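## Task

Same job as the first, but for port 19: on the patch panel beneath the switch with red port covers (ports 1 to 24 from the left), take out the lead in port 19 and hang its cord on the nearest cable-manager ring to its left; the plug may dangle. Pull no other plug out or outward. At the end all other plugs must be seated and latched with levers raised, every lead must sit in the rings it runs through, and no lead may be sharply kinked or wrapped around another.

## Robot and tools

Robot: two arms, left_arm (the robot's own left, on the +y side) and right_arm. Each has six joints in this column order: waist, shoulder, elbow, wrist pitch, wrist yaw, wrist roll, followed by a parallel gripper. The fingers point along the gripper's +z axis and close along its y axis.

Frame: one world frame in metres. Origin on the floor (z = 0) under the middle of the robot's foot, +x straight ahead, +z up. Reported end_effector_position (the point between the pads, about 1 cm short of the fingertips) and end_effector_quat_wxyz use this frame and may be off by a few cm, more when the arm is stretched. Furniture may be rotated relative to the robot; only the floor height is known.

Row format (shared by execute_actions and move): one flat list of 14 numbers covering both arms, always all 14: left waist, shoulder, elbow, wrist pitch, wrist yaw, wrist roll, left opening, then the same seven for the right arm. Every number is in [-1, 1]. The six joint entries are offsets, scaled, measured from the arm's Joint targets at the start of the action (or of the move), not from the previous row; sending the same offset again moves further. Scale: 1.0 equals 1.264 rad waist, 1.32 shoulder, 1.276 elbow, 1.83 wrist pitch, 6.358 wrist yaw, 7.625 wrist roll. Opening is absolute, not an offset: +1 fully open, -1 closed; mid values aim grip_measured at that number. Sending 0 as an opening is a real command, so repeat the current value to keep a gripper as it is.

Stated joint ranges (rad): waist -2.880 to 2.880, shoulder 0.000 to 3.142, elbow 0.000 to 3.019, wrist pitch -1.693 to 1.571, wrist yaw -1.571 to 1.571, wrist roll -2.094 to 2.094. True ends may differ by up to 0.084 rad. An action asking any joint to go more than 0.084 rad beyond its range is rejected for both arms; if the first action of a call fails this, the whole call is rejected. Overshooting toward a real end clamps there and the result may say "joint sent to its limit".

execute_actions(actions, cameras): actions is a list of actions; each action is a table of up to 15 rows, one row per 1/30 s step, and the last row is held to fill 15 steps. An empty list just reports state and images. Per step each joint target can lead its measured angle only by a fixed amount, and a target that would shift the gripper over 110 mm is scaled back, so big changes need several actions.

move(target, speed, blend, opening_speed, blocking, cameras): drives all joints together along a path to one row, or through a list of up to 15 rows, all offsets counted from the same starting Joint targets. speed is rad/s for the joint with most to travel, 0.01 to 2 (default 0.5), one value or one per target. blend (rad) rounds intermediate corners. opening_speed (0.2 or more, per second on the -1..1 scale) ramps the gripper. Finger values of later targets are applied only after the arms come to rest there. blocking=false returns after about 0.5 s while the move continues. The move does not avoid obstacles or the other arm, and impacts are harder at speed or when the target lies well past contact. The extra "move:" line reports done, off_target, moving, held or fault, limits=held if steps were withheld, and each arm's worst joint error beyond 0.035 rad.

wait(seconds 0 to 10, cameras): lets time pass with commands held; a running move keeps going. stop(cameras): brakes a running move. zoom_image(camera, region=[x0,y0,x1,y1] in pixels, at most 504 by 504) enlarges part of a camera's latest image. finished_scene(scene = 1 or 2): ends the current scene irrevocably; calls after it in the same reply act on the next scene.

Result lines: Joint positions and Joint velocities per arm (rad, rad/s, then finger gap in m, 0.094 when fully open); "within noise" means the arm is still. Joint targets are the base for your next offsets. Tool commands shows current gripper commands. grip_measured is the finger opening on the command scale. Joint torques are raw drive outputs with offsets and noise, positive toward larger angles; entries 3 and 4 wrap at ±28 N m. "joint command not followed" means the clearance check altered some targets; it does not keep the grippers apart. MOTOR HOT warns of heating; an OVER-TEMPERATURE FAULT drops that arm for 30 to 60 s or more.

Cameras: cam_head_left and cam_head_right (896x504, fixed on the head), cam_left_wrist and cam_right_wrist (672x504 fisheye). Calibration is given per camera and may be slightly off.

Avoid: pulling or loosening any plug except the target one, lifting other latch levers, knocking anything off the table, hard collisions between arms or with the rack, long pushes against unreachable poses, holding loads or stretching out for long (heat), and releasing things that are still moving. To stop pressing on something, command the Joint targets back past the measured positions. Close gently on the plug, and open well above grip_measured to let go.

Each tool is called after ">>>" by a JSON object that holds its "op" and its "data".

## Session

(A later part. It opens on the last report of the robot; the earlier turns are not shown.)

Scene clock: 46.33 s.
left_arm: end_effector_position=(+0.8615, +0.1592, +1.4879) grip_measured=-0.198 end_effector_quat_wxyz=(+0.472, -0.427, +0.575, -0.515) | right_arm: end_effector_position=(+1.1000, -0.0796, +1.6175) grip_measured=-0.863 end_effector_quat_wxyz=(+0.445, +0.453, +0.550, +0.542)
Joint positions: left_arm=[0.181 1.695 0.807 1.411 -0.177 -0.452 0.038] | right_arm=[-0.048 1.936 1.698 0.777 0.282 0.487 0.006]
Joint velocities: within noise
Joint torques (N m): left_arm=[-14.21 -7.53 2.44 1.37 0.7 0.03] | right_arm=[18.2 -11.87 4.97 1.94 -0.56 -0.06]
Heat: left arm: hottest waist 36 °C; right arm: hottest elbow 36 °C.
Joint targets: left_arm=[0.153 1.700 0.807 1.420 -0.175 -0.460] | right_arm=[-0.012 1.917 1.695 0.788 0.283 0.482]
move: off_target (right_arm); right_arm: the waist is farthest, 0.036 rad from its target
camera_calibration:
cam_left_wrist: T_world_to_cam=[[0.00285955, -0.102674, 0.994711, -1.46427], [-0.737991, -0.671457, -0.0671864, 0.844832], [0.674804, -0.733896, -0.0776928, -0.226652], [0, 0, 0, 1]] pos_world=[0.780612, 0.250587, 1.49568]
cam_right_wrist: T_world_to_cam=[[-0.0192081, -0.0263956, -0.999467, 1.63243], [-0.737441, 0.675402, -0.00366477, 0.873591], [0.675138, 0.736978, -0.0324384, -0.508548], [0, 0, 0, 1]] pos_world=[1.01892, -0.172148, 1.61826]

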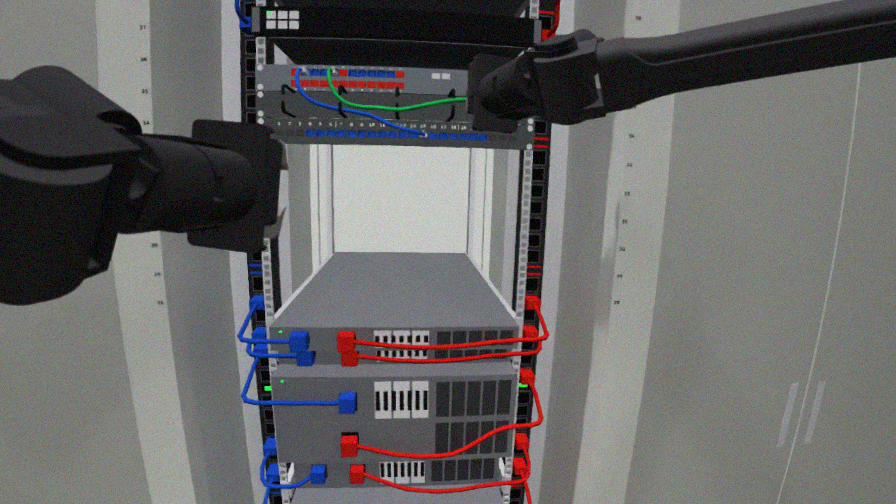

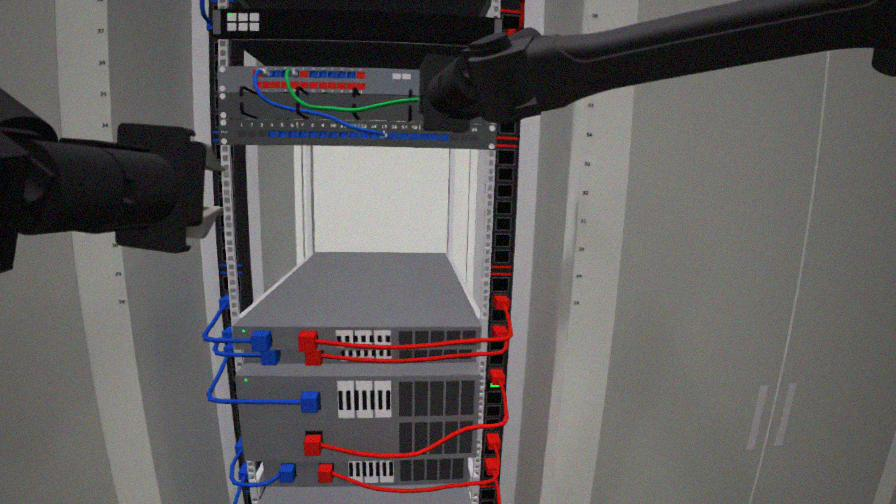

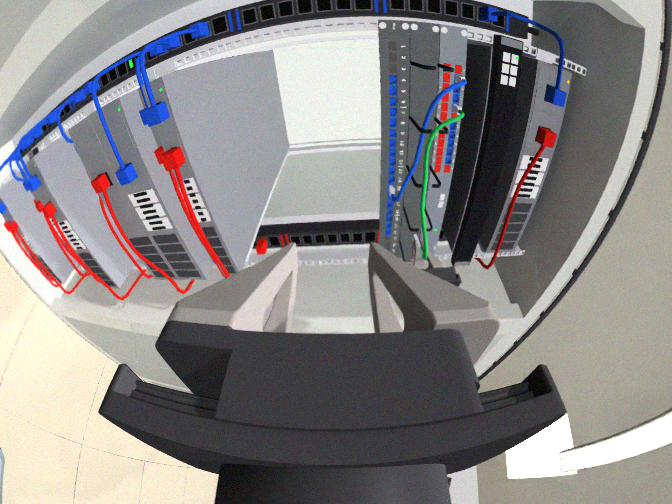

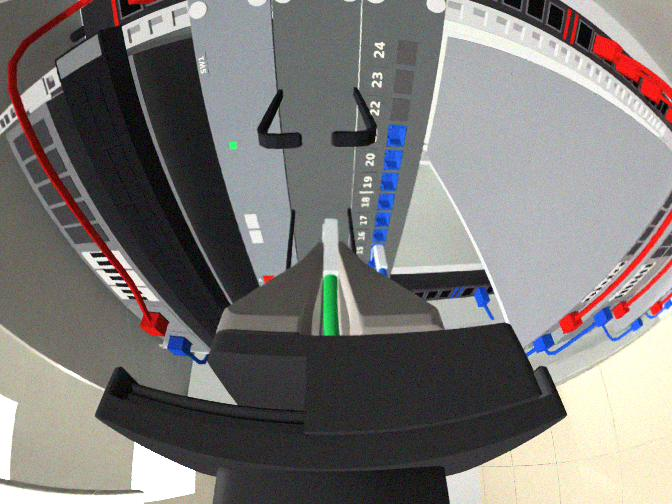

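>>> {"op": "move", "data": {"target": [-0.1503,0.272,0.6497,-0.2421,-0.022,0.0016,-0.25,0,0,0,0,0,0,-0.93], "speed": 0.4, "cameras": ["cam_left_wrist","cam_right_wrist","cam_head_left"]}}

>>> {"op": "zoom_image", "data": {"camera": "cam_left_wrist", "region": [240, 50, 480, 290]}}

Scene clock: 50.17 s.
left_arm: end_effector_position=(+1.0359, +0.0052, +1.6001) grip_measured=-0.248 end_effector_quat_wxyz=(+0.449, -0.448, +0.548, -0.545) | right_arm: end_effector_position=(+1.1000, -0.0797, +1.6175) grip_measured=-0.863 end_effector_quat_wxyz=(+0.445, +0.453, +0.550, +0.542)
Joint positions: left_arm=[-0.002 2.045 1.612 0.985 -0.314 -0.453 0.035] | right_arm=[-0.048 1.936 1.698 0.778 0.282 0.487 0.006]
Joint velocities: within noise
Joint torques (N m): left_arm=[-21.66 -9.7 6.32 0.58 0.56 0.18] | right_arm=[18.78 -11.93 4.89 1.8 -0.58 -0.05]
Heat: left arm: hottest waist 36 °C; right arm: hottest elbow 36 °C.
Joint targets: left_arm=[-0.037 2.059 1.637 0.977 -0.315 -0.448] | right_arm=[-0.012 1.917 1.695 0.788 0.283 0.482]
move: off_target (right_arm); right_arm: the waist is farthest, 0.036 rad from its target
camera_calibration:
cam_left_wrist: T_world_to_cam=[[0.001309, -0.00218293, 0.999997, -1.59962], [-0.740367, -0.672202, -0.000498233, 0.77344], [0.672201, -0.740364, -0.00249608, -0.566156], [0, 0, 0, 1]] pos_world=[0.955294, 0.0972551, 1.59859]
cam_right_wrist: T_world_to_cam=[[-0.0190686, -0.0262572, -0.999473, 1.63234], [-0.73722, 0.675642, -0.00368465, 0.873465], [0.675383, 0.736762, -0.0322409, -0.509105], [0, 0, 0, 1]] pos_world=[1.0189, -0.1722, 1.61828]
Images, in order (width x height): cam_head_left 896x504, cam_left_wrist 672x504, cam_right_wrist 672x504.

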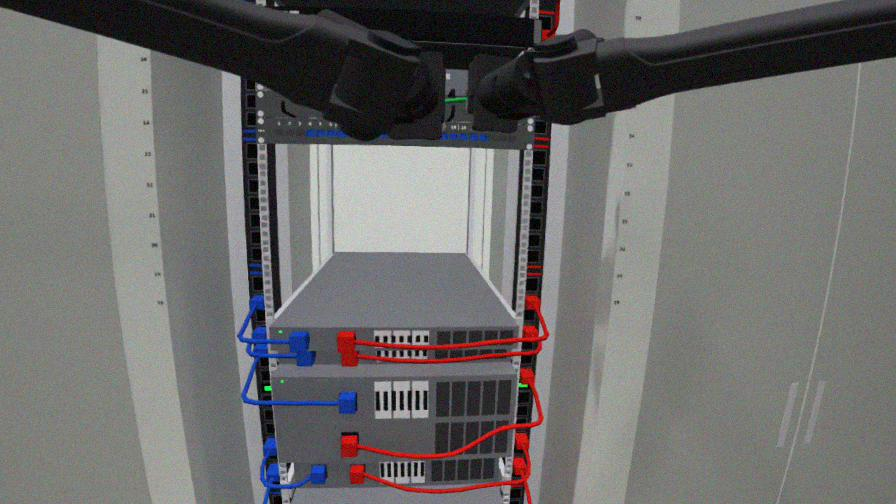

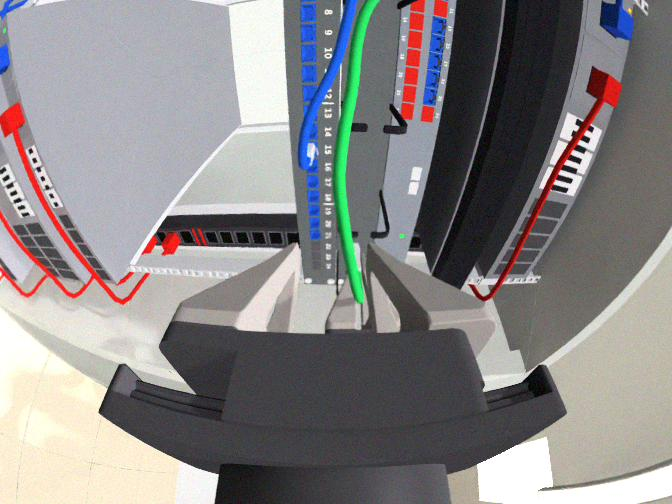

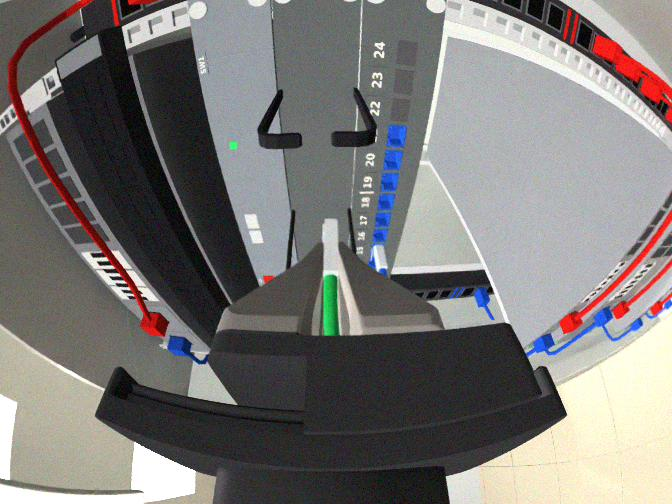

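Scaled by 2.100 from the camera's 672x504 image, which has a finer 960x720 frame.

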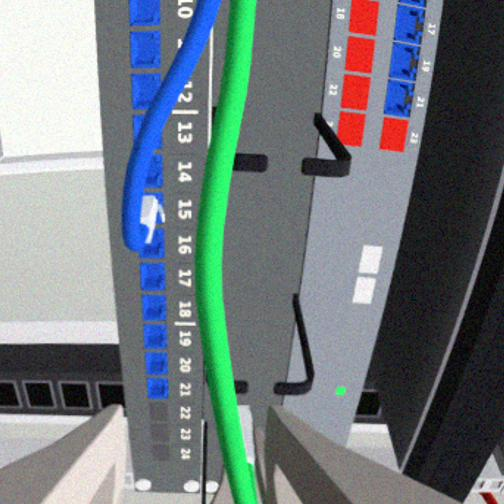

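>>> {"op": "move", "data": {"target": [0.0577,0.0417,0.13,-0.058,0.003,0,-0.25,0,0,0,0,0,0,-0.93], "speed": 0.15, "cameras": ["cam_left_wrist","cam_right_wrist"]}}

>>> {"op": "zoom_image", "data": {"camera": "cam_left_wrist", "region": [240, 100, 440, 340]}}

Scene clock: 52.80 s.
left_arm: end_effector_position=(+1.0767, +0.0007, +1.6090) grip_measured=-0.248 end_effector_quat_wxyz=(+0.453, -0.446, +0.547, -0.545) | right_arm: end_effector_position=(+1.1000, -0.0797, +1.6175) grip_measured=-0.863 end_effector_quat_wxyz=(+0.445, +0.453, +0.550, +0.542)
Joint positions: left_arm=[0.009 2.099 1.776 0.879 -0.298 -0.453 0.035] | right_arm=[-0.048 1.936 1.698 0.778 0.282 0.487 0.006]
Joint velocities: within noise
Joint torques (N m): left_arm=[-17.61 -10.52 6.58 0.59 0.74 0.18] | right_arm=[18.08 -11.87 4.98 1.95 -0.59 -0.04]
Heat: left arm: hottest waist 36 °C; right arm: hottest elbow 36 °C.
Joint targets: left_arm=[0.036 2.114 1.803 0.871 -0.296 -0.448] | right_arm=[-0.012 1.917 1.695 0.788 0.283 0.482]
move: off_target (right_arm); right_arm: the waist is farthest, 0.036 rad from its target
camera_calibration:
cam_left_wrist: T_world_to_cam=[[-0.00771648, -0.00457733, 0.99996, -1.59879], [-0.738842, -0.673821, -0.00878592, 0.812282], [0.673834, -0.73888, 0.0018176, -0.605624], [0, 0, 0, 1]] pos_world=[0.995901, 0.092531, 1.60696]
cam_right_wrist: T_world_to_cam=[[-0.0190686, -0.0262572, -0.999473, 1.63234], [-0.73722, 0.675642, -0.00368465, 0.873465], [0.675383, 0.736762, -0.0322409, -0.509105], [0, 0, 0, 1]] pos_world=[1.0189, -0.1722, 1.61828]
Images, in order (width x height): cam_left_wrist 672x504, cam_right_wrist 672x504.

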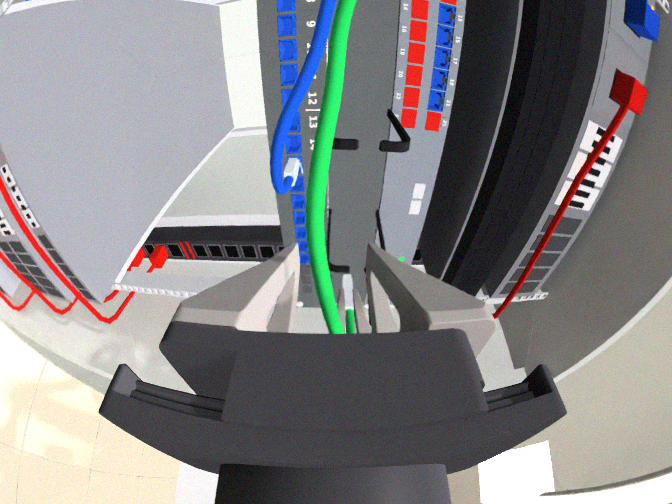

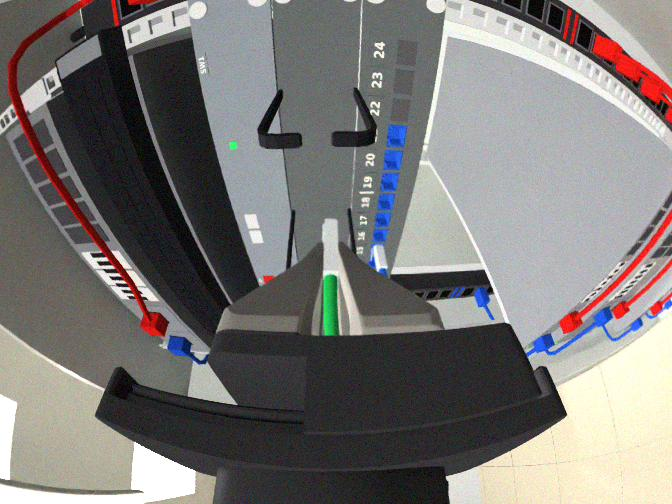

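Scaled by 2.100 from the camera's 672x504 image, which has a finer 960x720 frame.

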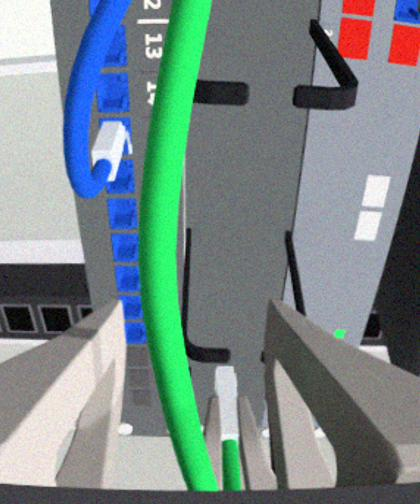

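>>> {"op": "move", "data": {"target": [0,0,0,0,0,0,-0.93,0,0,0,0,0,0,-0.93], "opening_speed": 0.6, "cameras": ["cam_left_wrist","cam_right_wrist"]}}

>>> {"op": "zoom_image", "data": {"camera": "cam_left_wrist", "region": [240, 100, 440, 340]}}

Scene clock: 54.77 s.
left_arm: end_effector_position=(+1.0766, +0.0003, +1.6090) grip_measured=-0.924 end_effector_quat_wxyz=(+0.453, -0.445, +0.547, -0.546) | right_arm: end_effector_position=(+1.1000, -0.0800, +1.6172) grip_measured=-0.863 end_effector_quat_wxyz=(+0.445, +0.454, +0.550, +0.542)
Joint positions: left_arm=[0.009 2.099 1.776 0.879 -0.297 -0.453 0.004] | right_arm=[-0.048 1.936 1.698 0.778 0.285 0.487 0.006]
Joint velocities: within noise
Joint torques (N m): left_arm=[-17.61 -10.58 6.6 0.59 0.69 0.18] | right_arm=[18.43 -11.99 4.86 1.92 -0.65 -0.05]
Heat: left arm: hottest waist 37 °C; right arm: hottest elbow 36 °C.
Joint targets: left_arm=[0.036 2.114 1.803 0.871 -0.296 -0.448] | right_arm=[-0.012 1.917 1.695 0.788 0.283 0.482]
move: off_target (right_arm); right_arm: the waist is farthest, 0.036 rad from its target
camera_calibration:
cam_left_wrist: T_world_to_cam=[[-0.00858926, -0.00451806, 0.999953, -1.59786], [-0.739397, -0.673205, -0.00939289, 0.813521], [0.673215, -0.739443, 0.00244169, -0.606129], [0, 0, 0, 1]] pos_world=[0.995845, 0.0922491, 1.6069]
cam_right_wrist: T_world_to_cam=[[-0.0209398, -0.0265032, -0.999429, 1.63399], [-0.736284, 0.676668, -0.0025177, 0.870839], [0.676348, 0.735811, -0.0336832, -0.507759], [0, 0, 0, 1]] pos_world=[1.01882, -0.172347, 1.61815]
Images, in order (width x height): cam_left_wrist 672x504, cam_right_wrist 672x504.

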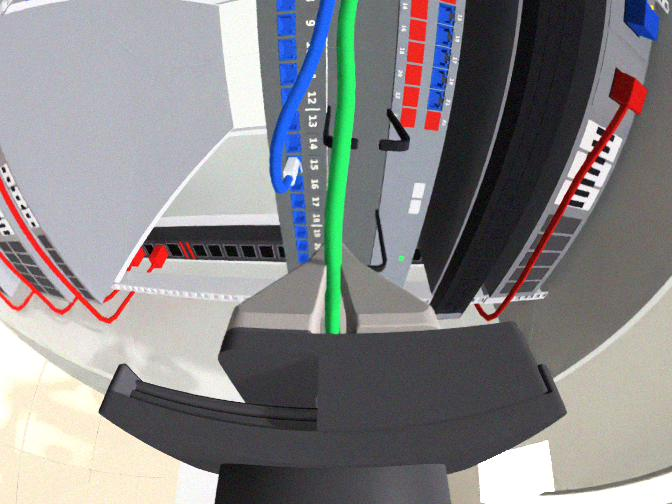

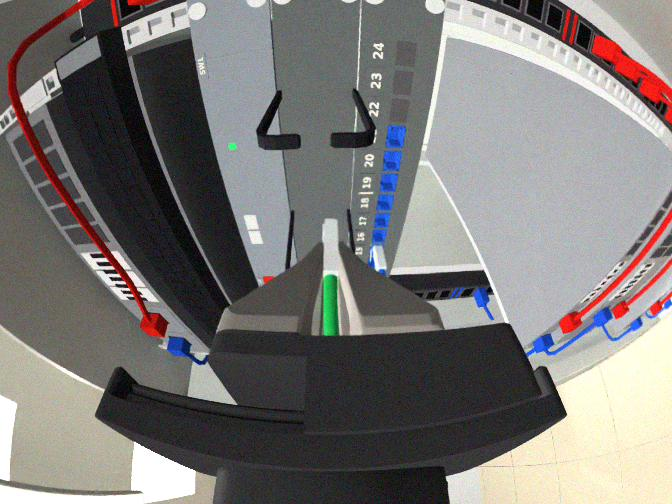

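Scaled by 2.100 from the camera's 672x504 image, which has a finer 960x720 frame.

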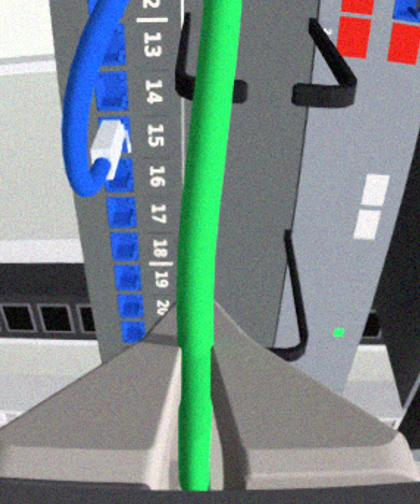

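>>> {"op": "move", "data": {"target": [0,0,0,0,0,0,-0.5,0,0,0,0,0,0,-0.93], "opening_speed": 1, "cameras": []}}

>>> {"op": "move", "data": {"target": [-0.0514,-0.0258,-0.0658,0.0366,0,0,-0.5,0,0,0,0,0,0,-0.93], "speed": 0.1, "cameras": ["cam_left_wrist","cam_right_wrist"]}}

>>> {"op": "zoom_image", "data": {"camera": "cam_left_wrist", "region": [240, 100, 440, 340]}}

Scene clock: 56.10 s.
left_arm: end_effector_position=(+1.0766, +0.0003, +1.6090) grip_measured=-0.502 end_effector_quat_wxyz=(+0.453, -0.445, +0.547, -0.546) | right_arm: end_effector_position=(+1.1000, -0.0800, +1.6172) grip_measured=-0.863 end_effector_quat_wxyz=(+0.445, +0.454, +0.550, +0.542)
Joint positions: left_arm=[0.009 2.099 1.776 0.879 -0.297 -0.453 0.023] | right_arm=[-0.048 1.936 1.698 0.778 0.285 0.487 0.006]
Joint velocities: within noise
Joint torques (N m): left_arm=[-17.67 -10.52 6.61 0.59 0.68 0.18] | right_arm=[18.67 -12.1 4.89 1.84 -0.65 -0.05]
Heat: left arm: hottest waist 37 °C; right arm: hottest elbow 36 °C.
Joint targets: left_arm=[0.036 2.114 1.803 0.871 -0.296 -0.448] | right_arm=[-0.012 1.917 1.695 0.788 0.283 0.482]
move: off_target (right_arm); right_arm: the waist is farthest, 0.036 rad from its target
No camera images: "cameras" was empty.

Scene clock: 57.23 s.
left_arm: end_effector_position=(+1.0597, -0.0057, +1.5991) grip_measured=-0.502 end_effector_quat_wxyz=(+0.452, -0.445, +0.548, -0.546) | right_arm: end_effector_position=(+1.0989, -0.0788, +1.6162) grip_measured=-0.863 end_effector_quat_wxyz=(+0.444, +0.453, +0.551, +0.542)
Joint positions: left_arm=[0.009 2.097 1.721 0.927 -0.297 -0.453 0.023] | right_arm=[-0.048 1.936 1.695 0.778 0.285 0.487 0.006]
Joint velocities: within noise
Joint torques (N m): left_arm=[-22.71 -13.04 4.15 1.26 0.69 0.18] | right_arm=[18.2 -11.4 5.2 1.87 -0.66 -0.05]
Heat: left arm: hottest waist 37 °C; right arm: hottest elbow 36 °C.
Joint targets: left_arm=[-0.029 2.080 1.718 0.938 -0.296 -0.448] | right_arm=[-0.012 1.917 1.696 0.788 0.283 0.482]
move: off_target (left_arm, right_arm); left_arm: the waist is farthest, 0.037 rad from its target; right_arm: the waist is farthest, 0.036 rad from its target
camera_calibration:
cam_left_wrist: T_world_to_cam=[[-0.00709878, -0.00606013, 0.999956, -1.58972], [-0.741821, -0.670534, -0.00932995, 0.799419], [0.670561, -0.741854, 0.000264443, -0.59297], [0, 0, 0, 1]] pos_world=[0.979363, 0.0865063, 1.59727]
cam_right_wrist: T_world_to_cam=[[-0.0221928, -0.0277563, -0.999368, 1.63415], [-0.738268, 0.674504, -0.00233899, 0.870869], [0.674143, 0.73775, -0.0354607, -0.502464], [0, 0, 0, 1]] pos_world=[1.01793, -0.171354, 1.61734]
Images, in order (width x height): cam_left_wrist 672x504, cam_right_wrist 672x504.

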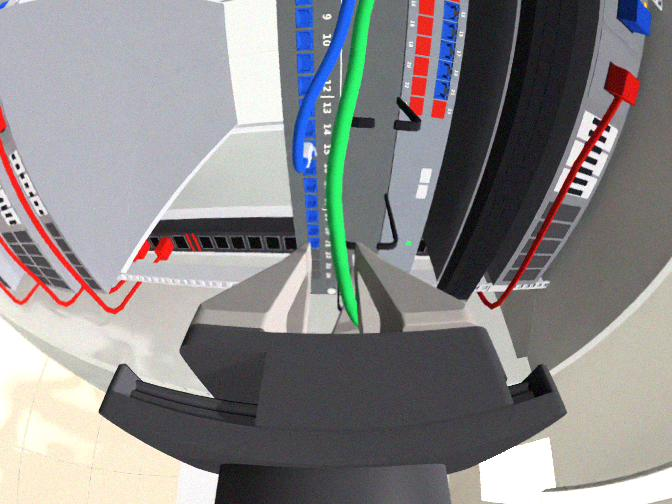

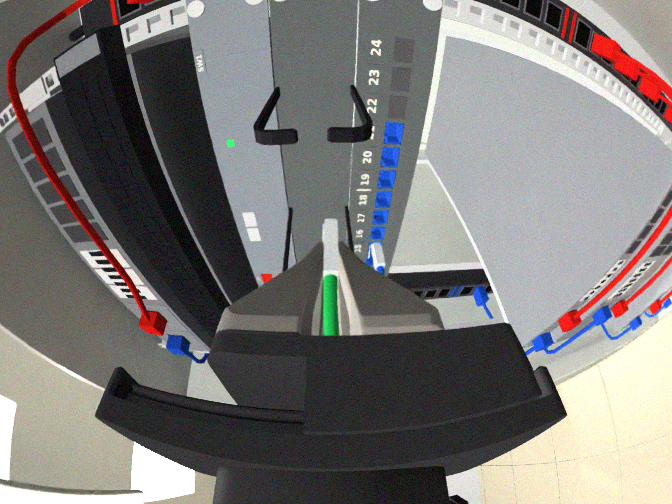

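Scaled by 2.100 from the camera's 672x504 image, which has a finer 960x720 frame.

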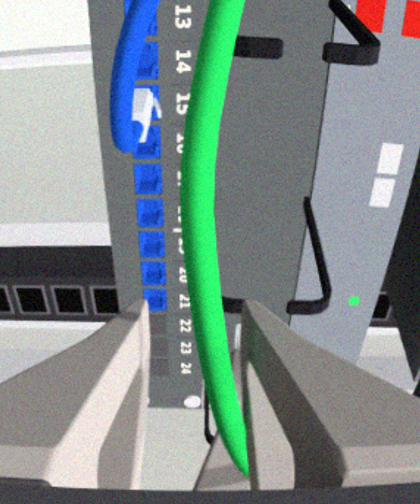

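>>> {"op": "move", "data": {"target": [-0.009,-0.009,-0.026,0.012,0,0,-0.5,0,0,0,0,0,0,-0.93], "speed": 0.1, "cameras": ["cam_left_wrist"]}}

>>> {"op": "zoom_image", "data": {"camera": "cam_left_wrist", "region": [240, 100, 440, 340]}}

Scene clock: 58.67 s.
left_arm: end_effector_position=(+1.0483, -0.0088, +1.6020) grip_measured=-0.502 end_effector_quat_wxyz=(+0.449, -0.442, +0.548, -0.550) | right_arm: end_effector_position=(+1.0989, -0.0788, +1.6162) grip_measured=-0.863 end_effector_quat_wxyz=(+0.444, +0.453, +0.551, +0.542)
Joint positions: left_arm=[-0.001 2.087 1.686 0.947 -0.297 -0.453 0.023] | right_arm=[-0.048 1.936 1.695 0.778 0.285 0.487 0.006]
Joint velocities: within noise
Joint torques (N m): left_arm=[-22.59 -12.92 4.31 1.32 0.69 0.18] | right_arm=[18.26 -11.87 5.23 1.76 -0.63 -0.07]
Heat: left arm: hottest waist 37 °C; right arm: hottest elbow 36 °C.
Joint targets: left_arm=[-0.041 2.068 1.685 0.959 -0.296 -0.448] | right_arm=[-0.012 1.917 1.696 0.788 0.283 0.482]
move: off_target (left_arm, right_arm); left_arm: the waist is farthest, 0.039 rad from its target; right_arm: the waist is farthest, 0.036 rad from its target
camera_calibration:
cam_left_wrist: T_world_to_cam=[[-0.0107868, -0.00202269, 0.99994, -1.58879], [-0.748133, -0.663482, -0.00941252, 0.795721], [0.663461, -0.748189, 0.00564359, -0.588842], [0, 0, 0, 1]] pos_world=[0.968842, 0.0841676, 1.5995]
Images, in order (width x height): cam_left_wrist 672x504.

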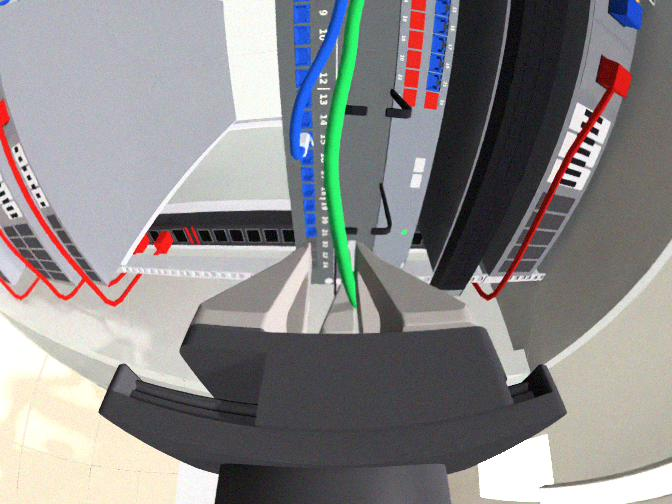

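Scaled by 2.100 from the camera's 672x504 image, which has a finer 960x720 frame.

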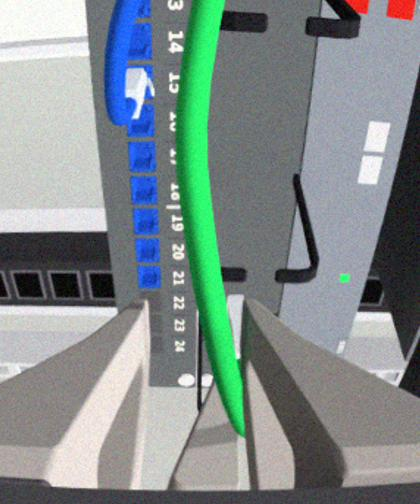

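>>> {"op": "move", "data": {"target": [0,0,0,0,0,0,-0.93,0,0,0,0,0,0,-0.93], "opening_speed": 0.6, "cameras": ["cam_left_wrist","cam_right_wrist"]}}

>>> {"op": "zoom_image", "data": {"camera": "cam_left_wrist", "region": [240, 100, 440, 340]}}

Scene clock: 59.93 s.
left_arm: end_effector_position=(+1.0473, -0.0090, +1.6071) grip_measured=-0.891 end_effector_quat_wxyz=(+0.450, -0.442, +0.545, -0.553) | right_arm: end_effector_position=(+1.0990, -0.0792, +1.6162) grip_measured=-0.863 end_effector_quat_wxyz=(+0.444, +0.454, +0.551, +0.541)
Joint positions: left_arm=[-0.007 2.085 1.686 0.95 -0.296 -0.453 0.005] | right_arm=[-0.048 1.935 1.695 0.778 0.286 0.487 0.006]
Joint velocities: within noise
Joint torques (N m): left_arm=[-22.18 -12.75 4.31 1.21 0.64 0.18] | right_arm=[18.26 -11.63 5.37 1.74 -0.7 -0.07]
Heat: left arm: hottest waist 37 °C; right arm: hottest elbow 36 °C.
Joint targets: left_arm=[-0.041 2.068 1.685 0.959 -0.296 -0.448] | right_arm=[-0.012 1.917 1.696 0.788 0.283 0.482]
move: off_target (right_arm); right_arm: the waist is farthest, 0.036 rad from its target
camera_calibration:
cam_left_wrist: T_world_to_cam=[[-0.0163941, 0.00343854, 0.99986, -1.58785], [-0.747676, -0.663989, -0.00997571, 0.795265], [0.663861, -0.747735, 0.0134564, -0.60137], [0, 0, 0, 1]] pos_world=[0.967795, 0.0838412, 1.60365]
cam_right_wrist: T_world_to_cam=[[-0.0229197, -0.0276712, -0.999354, 1.63495], [-0.737469, 0.675379, -0.00178716, 0.869553], [0.674992, 0.736952, -0.0358861, -0.502528], [0, 0, 0, 1]] pos_world=[1.01794, -0.171698, 1.61742]
Images, in order (width x height): cam_left_wrist 672x504, cam_right_wrist 672x504.

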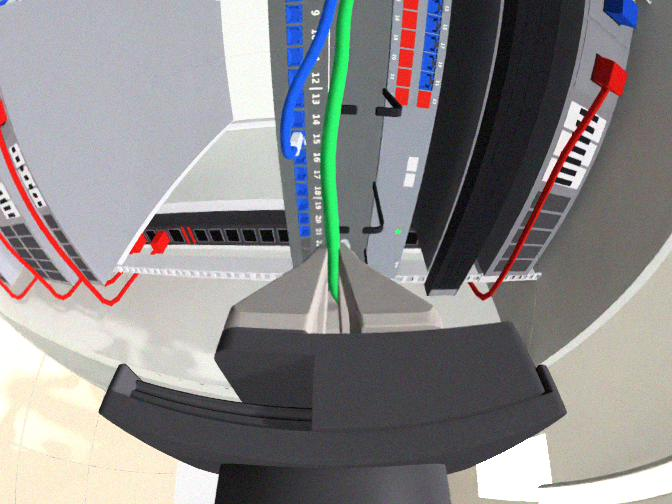

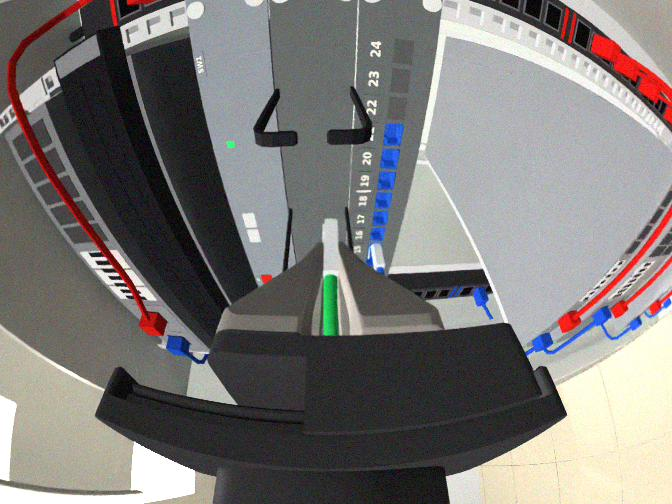

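Scaled by 2.100 from the camera's 672x504 image, which has a finer 960x720 frame.

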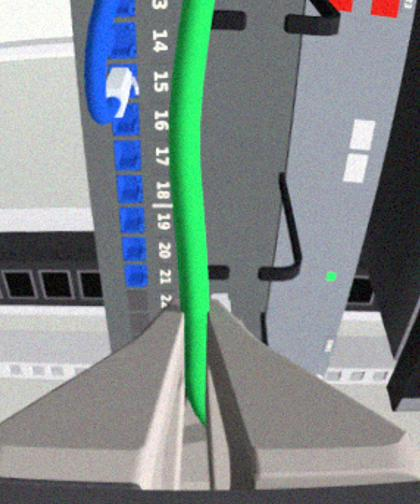

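>>> {"op": "move", "data": {"target": [0.0087,0.0424,0.131,-0.07,0,0,-0.93,0,-0.025,-0.009,-0.022,0,0,-0.93], "speed": 0.12, "cameras": ["cam_left_wrist","cam_right_wrist"]}}

>>> {"op": "zoom_image", "data": {"camera": "cam_left_wrist", "region": [240, 100, 440, 340]}}

Scene clock: 64.03 s.
left_arm: end_effector_position=(+1.0759, -0.0178, +1.6191) grip_measured=-0.893 end_effector_quat_wxyz=(+0.444, -0.435, +0.554, -0.554) | right_arm: end_effector_position=(+1.1047, -0.0986, +1.6273) grip_measured=-0.863 end_effector_quat_wxyz=(+0.447, +0.456, +0.547, +0.541)
Joint positions: left_arm=[-0.009 2.121 1.814 0.834 -0.294 -0.453 0.005] | right_arm=[-0.048 1.9 1.691 0.758 0.286 0.487 0.006]
Joint velocities: within noise
Joint torques (N m): left_arm=[-21.77 -11.63 7.66 0.79 0.54 0.18] | right_arm=[17.9 -11.99 4.7 1.11 -0.69 -0.06]
Heat: left arm: hottest waist 37 °C; right arm: hottest elbow 36 °C.
Joint targets: left_arm=[-0.030 2.124 1.852 0.831 -0.296 -0.448] | right_arm=[-0.012 1.884 1.684 0.748 0.283 0.482]
move: off_target (left_arm, right_arm); left_arm: the elbow is farthest, 0.038 rad from its target; right_arm: the waist is farthest, 0.036 rad from its target
camera_calibration:
cam_left_wrist: T_world_to_cam=[[-0.0113791, -0.00364127, 0.999929, -1.60496], [-0.762634, -0.646737, -0.0110338, 0.82902], [0.646731, -0.762705, 0.00458235, -0.594499], [0, 0, 0, 1]] pos_world=[0.998456, 0.0768871, 1.61672]
cam_right_wrist: T_world_to_cam=[[-0.0190083, -0.023778, -0.999537, 1.64201], [-0.731271, 0.682083, -0.00231944, 0.881519], [0.681822, 0.730888, -0.0303534, -0.508824], [0, 0, 0, 1]] pos_world=[1.02277, -0.190333, 1.62785]
Images, in order (width x height): cam_left_wrist 672x504, cam_right_wrist 672x504.

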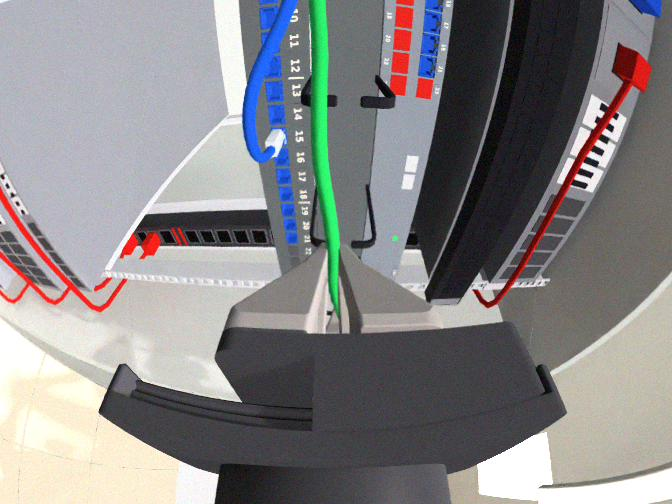

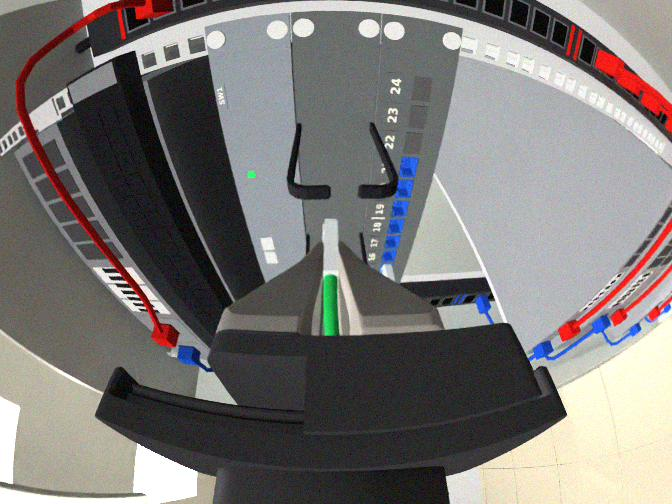

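Scaled by 2.100 from the camera's 672x504 image, which has a finer 960x720 frame.

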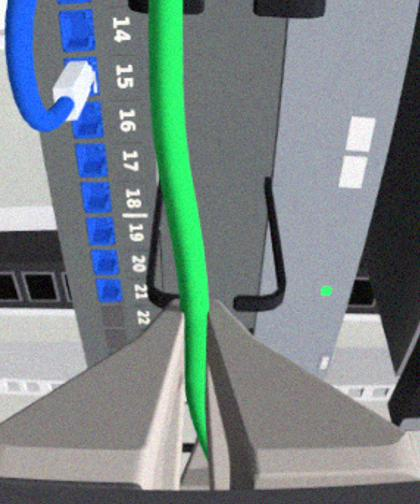

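>>> {"op": "move", "data": {"target": [0.0435,0.0242,0.083,-0.046,0,0,-0.93,-0.0562,0.0538,0.0948,-0.0219,0,0,-0.93], "speed": 0.1, "cameras": ["cam_left_wrist","cam_right_wrist"]}}

>>> {"op": "zoom_image", "data": {"camera": "cam_left_wrist", "region": [240, 100, 440, 340]}}

Scene clock: 66.63 s.
left_arm: end_effector_position=(+1.0982, -0.0214, +1.6277) grip_measured=-0.893 end_effector_quat_wxyz=(+0.441, -0.433, +0.558, -0.555) | right_arm: end_effector_position=(+1.1280, -0.1047, +1.6260) grip_measured=-0.863 end_effector_quat_wxyz=(+0.453, +0.462, +0.544, +0.535)
Joint positions: left_arm=[-0.009 2.153 1.919 0.75 -0.294 -0.453 0.005] | right_arm=[-0.063 1.933 1.779 0.718 0.286 0.487 0.006]
Joint velocities: within noise
Joint torques (N m): left_arm=[-17.85 -11.99 7.8 0.81 0.53 0.19] | right_arm=[13.8 -9 7.47 0.98 -0.69 -0.06]
Heat: left arm: hottest waist 38 °C; right arm: hottest elbow 36 °C.
Joint targets: left_arm=[0.025 2.156 1.958 0.747 -0.296 -0.448] | right_arm=[-0.083 1.955 1.805 0.708 0.283 0.482]
move: off_target (left_arm); left_arm: the elbow is farthest, 0.039 rad from its target
camera_calibration:
cam_left_wrist: T_world_to_cam=[[-0.00759607, -0.00782333, 0.999941, -1.61759], [-0.768756, -0.63945, -0.0108428, 0.850347], [0.639497, -0.768793, -0.00115693, -0.594592], [0, 0, 0, 1]] pos_world=[1.02166, 0.073981, 1.62602]
cam_right_wrist: T_world_to_cam=[[-0.0218222, -0.0270774, -0.999395, 1.64361], [-0.716882, 0.697187, -0.00323601, 0.889603], [0.696853, 0.716378, -0.0346255, -0.531807], [0, 0, 0, 1]] pos_world=[1.0442, -0.194739, 1.62708]
Images, in order (width x height): cam_left_wrist 672x504, cam_right_wrist 672x504.

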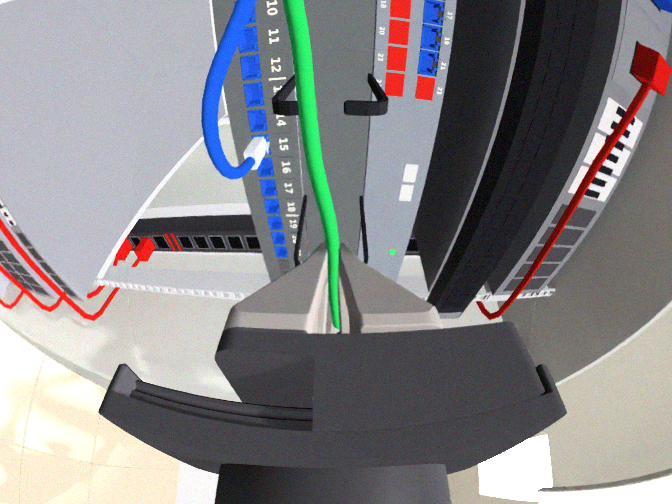

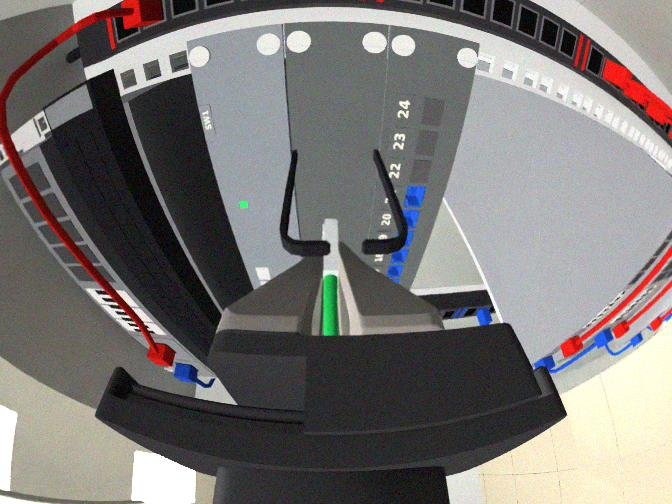

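Scaled by 2.100 from the camera's 672x504 image, which has a finer 960x720 frame.

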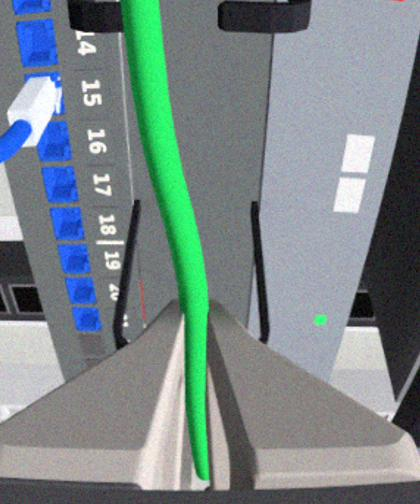

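>>> {"op": "move", "data": {"target": [0.009,-0.027,-0.03,0,0,0,-0.93,0.01,0.0235,0.0157,0.018,0,0,-0.93], "speed": 0.1, "cameras": ["cam_left_wrist","cam_right_wrist"]}}

>>> {"op": "zoom_image", "data": {"camera": "cam_left_wrist", "region": [240, 100, 440, 340]}}

>>> {"op": "zoom_image", "data": {"camera": "cam_right_wrist", "region": [240, 100, 440, 340]}}

Scene clock: 68.30 s.
left_arm: end_effector_position=(+1.0982, -0.0214, +1.6200) grip_measured=-0.894 end_effector_quat_wxyz=(+0.440, -0.432, +0.562, -0.551) | right_arm: end_effector_position=(+1.1318, -0.1018, +1.6262) grip_measured=-0.863 end_effector_quat_wxyz=(+0.458, +0.466, +0.536, +0.535)
Joint positions: left_arm=[-0.001 2.153 1.913 0.749 -0.294 -0.453 0.005] | right_arm=[-0.063 1.955 1.803 0.737 0.286 0.487 0.006]
Joint velocities: within noise
Joint torques (N m): left_arm=[-17.61 -14.97 5.16 0.85 0.54 0.18] | right_arm=[15.38 -8.29 7.09 1.55 -0.68 -0.1]
Heat: left arm: hottest waist 38 °C; right arm: hottest elbow 36 °C.
Joint targets: left_arm=[0.037 2.120 1.920 0.747 -0.296 -0.448] | right_arm=[-0.071 1.986 1.825 0.741 0.283 0.482]
move: off_target (left_arm); left_arm: the waist is farthest, 0.038 rad from its target
camera_calibration:
cam_left_wrist: T_world_to_cam=[[-0.000516764, -0.0155136, 0.99988, -1.6177], [-0.770467, -0.637397, -0.0102877, 0.8513], [0.63748, -0.770379, -0.0116233, -0.575429], [0, 0, 0, 1]] pos_world=[1.02189, 0.0742214, 1.61958]
cam_right_wrist: T_world_to_cam=[[-0.0138796, -0.0196982, -0.99971, 1.63619], [-0.704258, 0.709932, -0.0042108, 0.878898], [0.709808, 0.703995, -0.0237262, -0.570143], [0, 0, 0, 1]] pos_world=[1.04637, -0.190349, 1.62589]
Images, in order (width x height): cam_left_wrist 672x504, cam_right_wrist 672x504.

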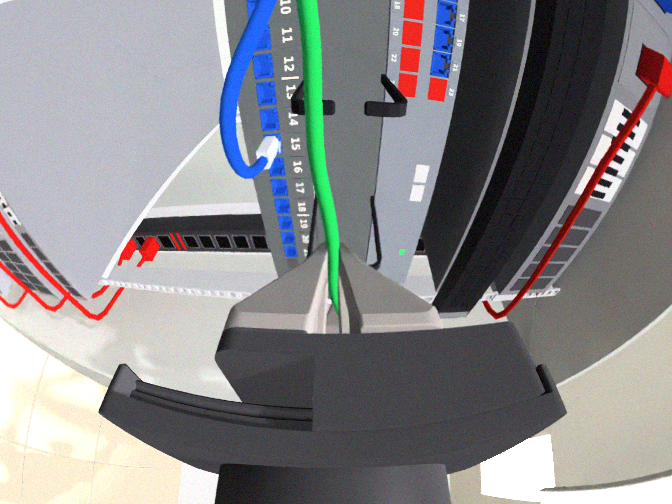

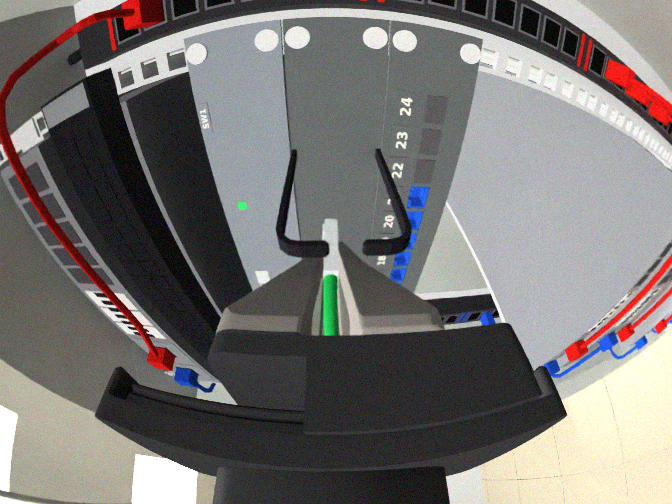

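Scaled by 2.100 from the camera's 672x504 image, which has a finer 960x720 frame.

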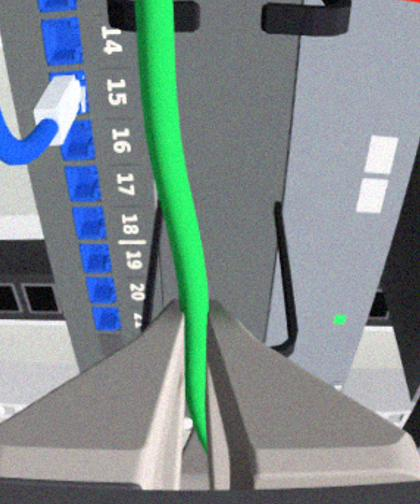

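Scaled by 2.100 from the camera's 672x504 image, which has a finer 960x720 frame.

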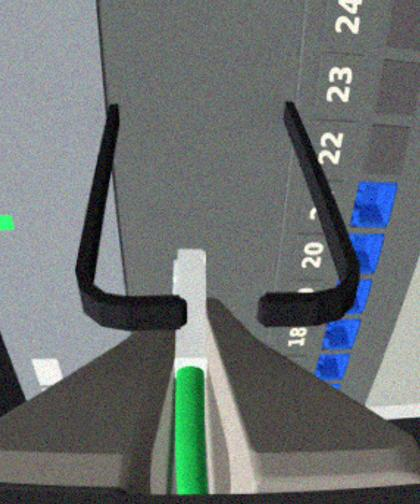

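>>> {"op": "move", "data": {"target": [0.0,0.034,0.0486,0.01,-0.002,0,-0.93,0,0,0,-0.028,-0.0052,0,-0.93], "speed": 0.1, "cameras": ["cam_left_wrist","cam_right_wrist"]}}

>>> {"op": "zoom_image", "data": {"camera": "cam_left_wrist", "region": [240, 60, 440, 300]}}

>>> {"op": "zoom_image", "data": {"camera": "cam_right_wrist", "region": [240, 100, 440, 340]}}

Scene clock: 70.90 s.
left_arm: end_effector_position=(+1.1047, -0.0176, +1.6222) grip_measured=-0.894 end_effector_quat_wxyz=(+0.443, -0.440, +0.557, -0.547) | right_arm: end_effector_position=(+1.1329, -0.0968, +1.6297) grip_measured=-0.863 end_effector_quat_wxyz=(+0.455, +0.453, +0.540, +0.544)
Joint positions: left_arm=[-0.001 2.163 1.94 0.749 -0.306 -0.453 0.005] | right_arm=[-0.063 1.955 1.811 0.708 0.258 0.487 0.006]
Joint velocities: within noise
Joint torques (N m): left_arm=[-17.73 -12.16 7.99 1.5 0.5 0.18] | right_arm=[15.03 -8.47 6.39 0.69 -0.85 -0.04]
Heat: left arm: hottest waist 38 °C; right arm: hottest elbow 36 °C.
Joint targets: left_arm=[0.037 2.165 1.982 0.766 -0.309 -0.448] | right_arm=[-0.071 1.986 1.825 0.690 0.250 0.482]
move: off_target (left_arm); left_arm: the elbow is farthest, 0.042 rad from its target
camera_calibration:
cam_left_wrist: T_world_to_cam=[[0.00370547, -0.0111072, 0.999931, -1.62452], [-0.757167, -0.653206, -0.00444994, 0.834334], [0.653211, -0.757099, -0.0108305, -0.595102], [0, 0, 0, 1]] pos_world=[1.02648, 0.0763967, 1.62167]
cam_right_wrist: T_world_to_cam=[[0.0028885, -0.0228185, -0.999735, 1.62054], [-0.725413, 0.688084, -0.0178011, 0.920125], [0.688308, 0.725272, -0.0145653, -0.562952], [0, 0, 0, 1]] pos_world=[1.05027, -0.187851, 1.62829]
Images, in order (width x height): cam_left_wrist 672x504, cam_right_wrist 672x504.

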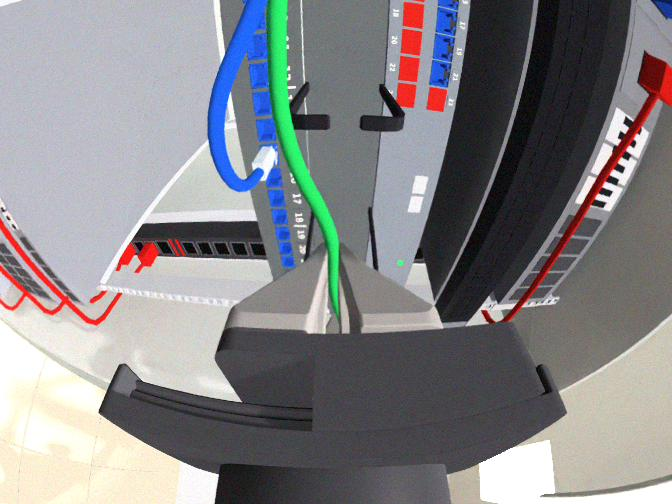

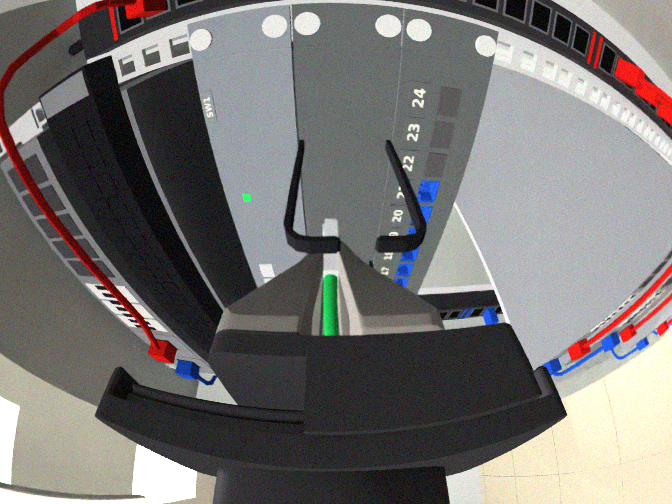

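Scaled by 2.100 from the camera's 672x504 image, which has a finer 960x720 frame.

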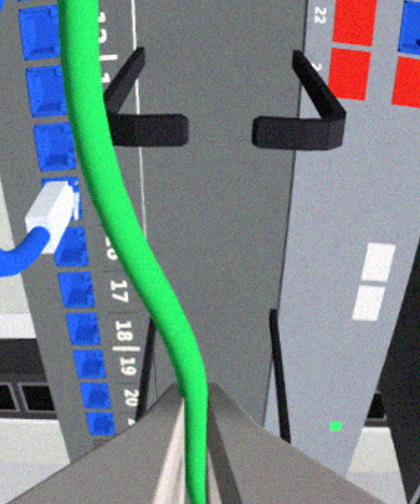

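Scaled by 2.100 from the camera's 672x504 image, which has a finer 960x720 frame.

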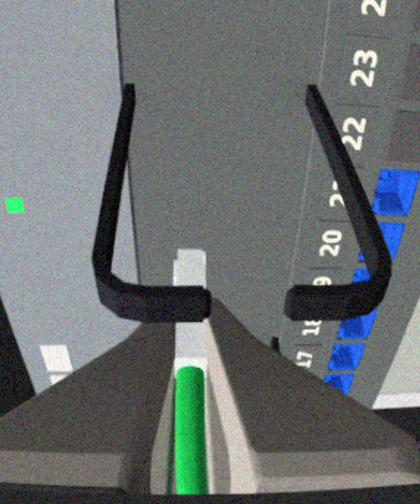

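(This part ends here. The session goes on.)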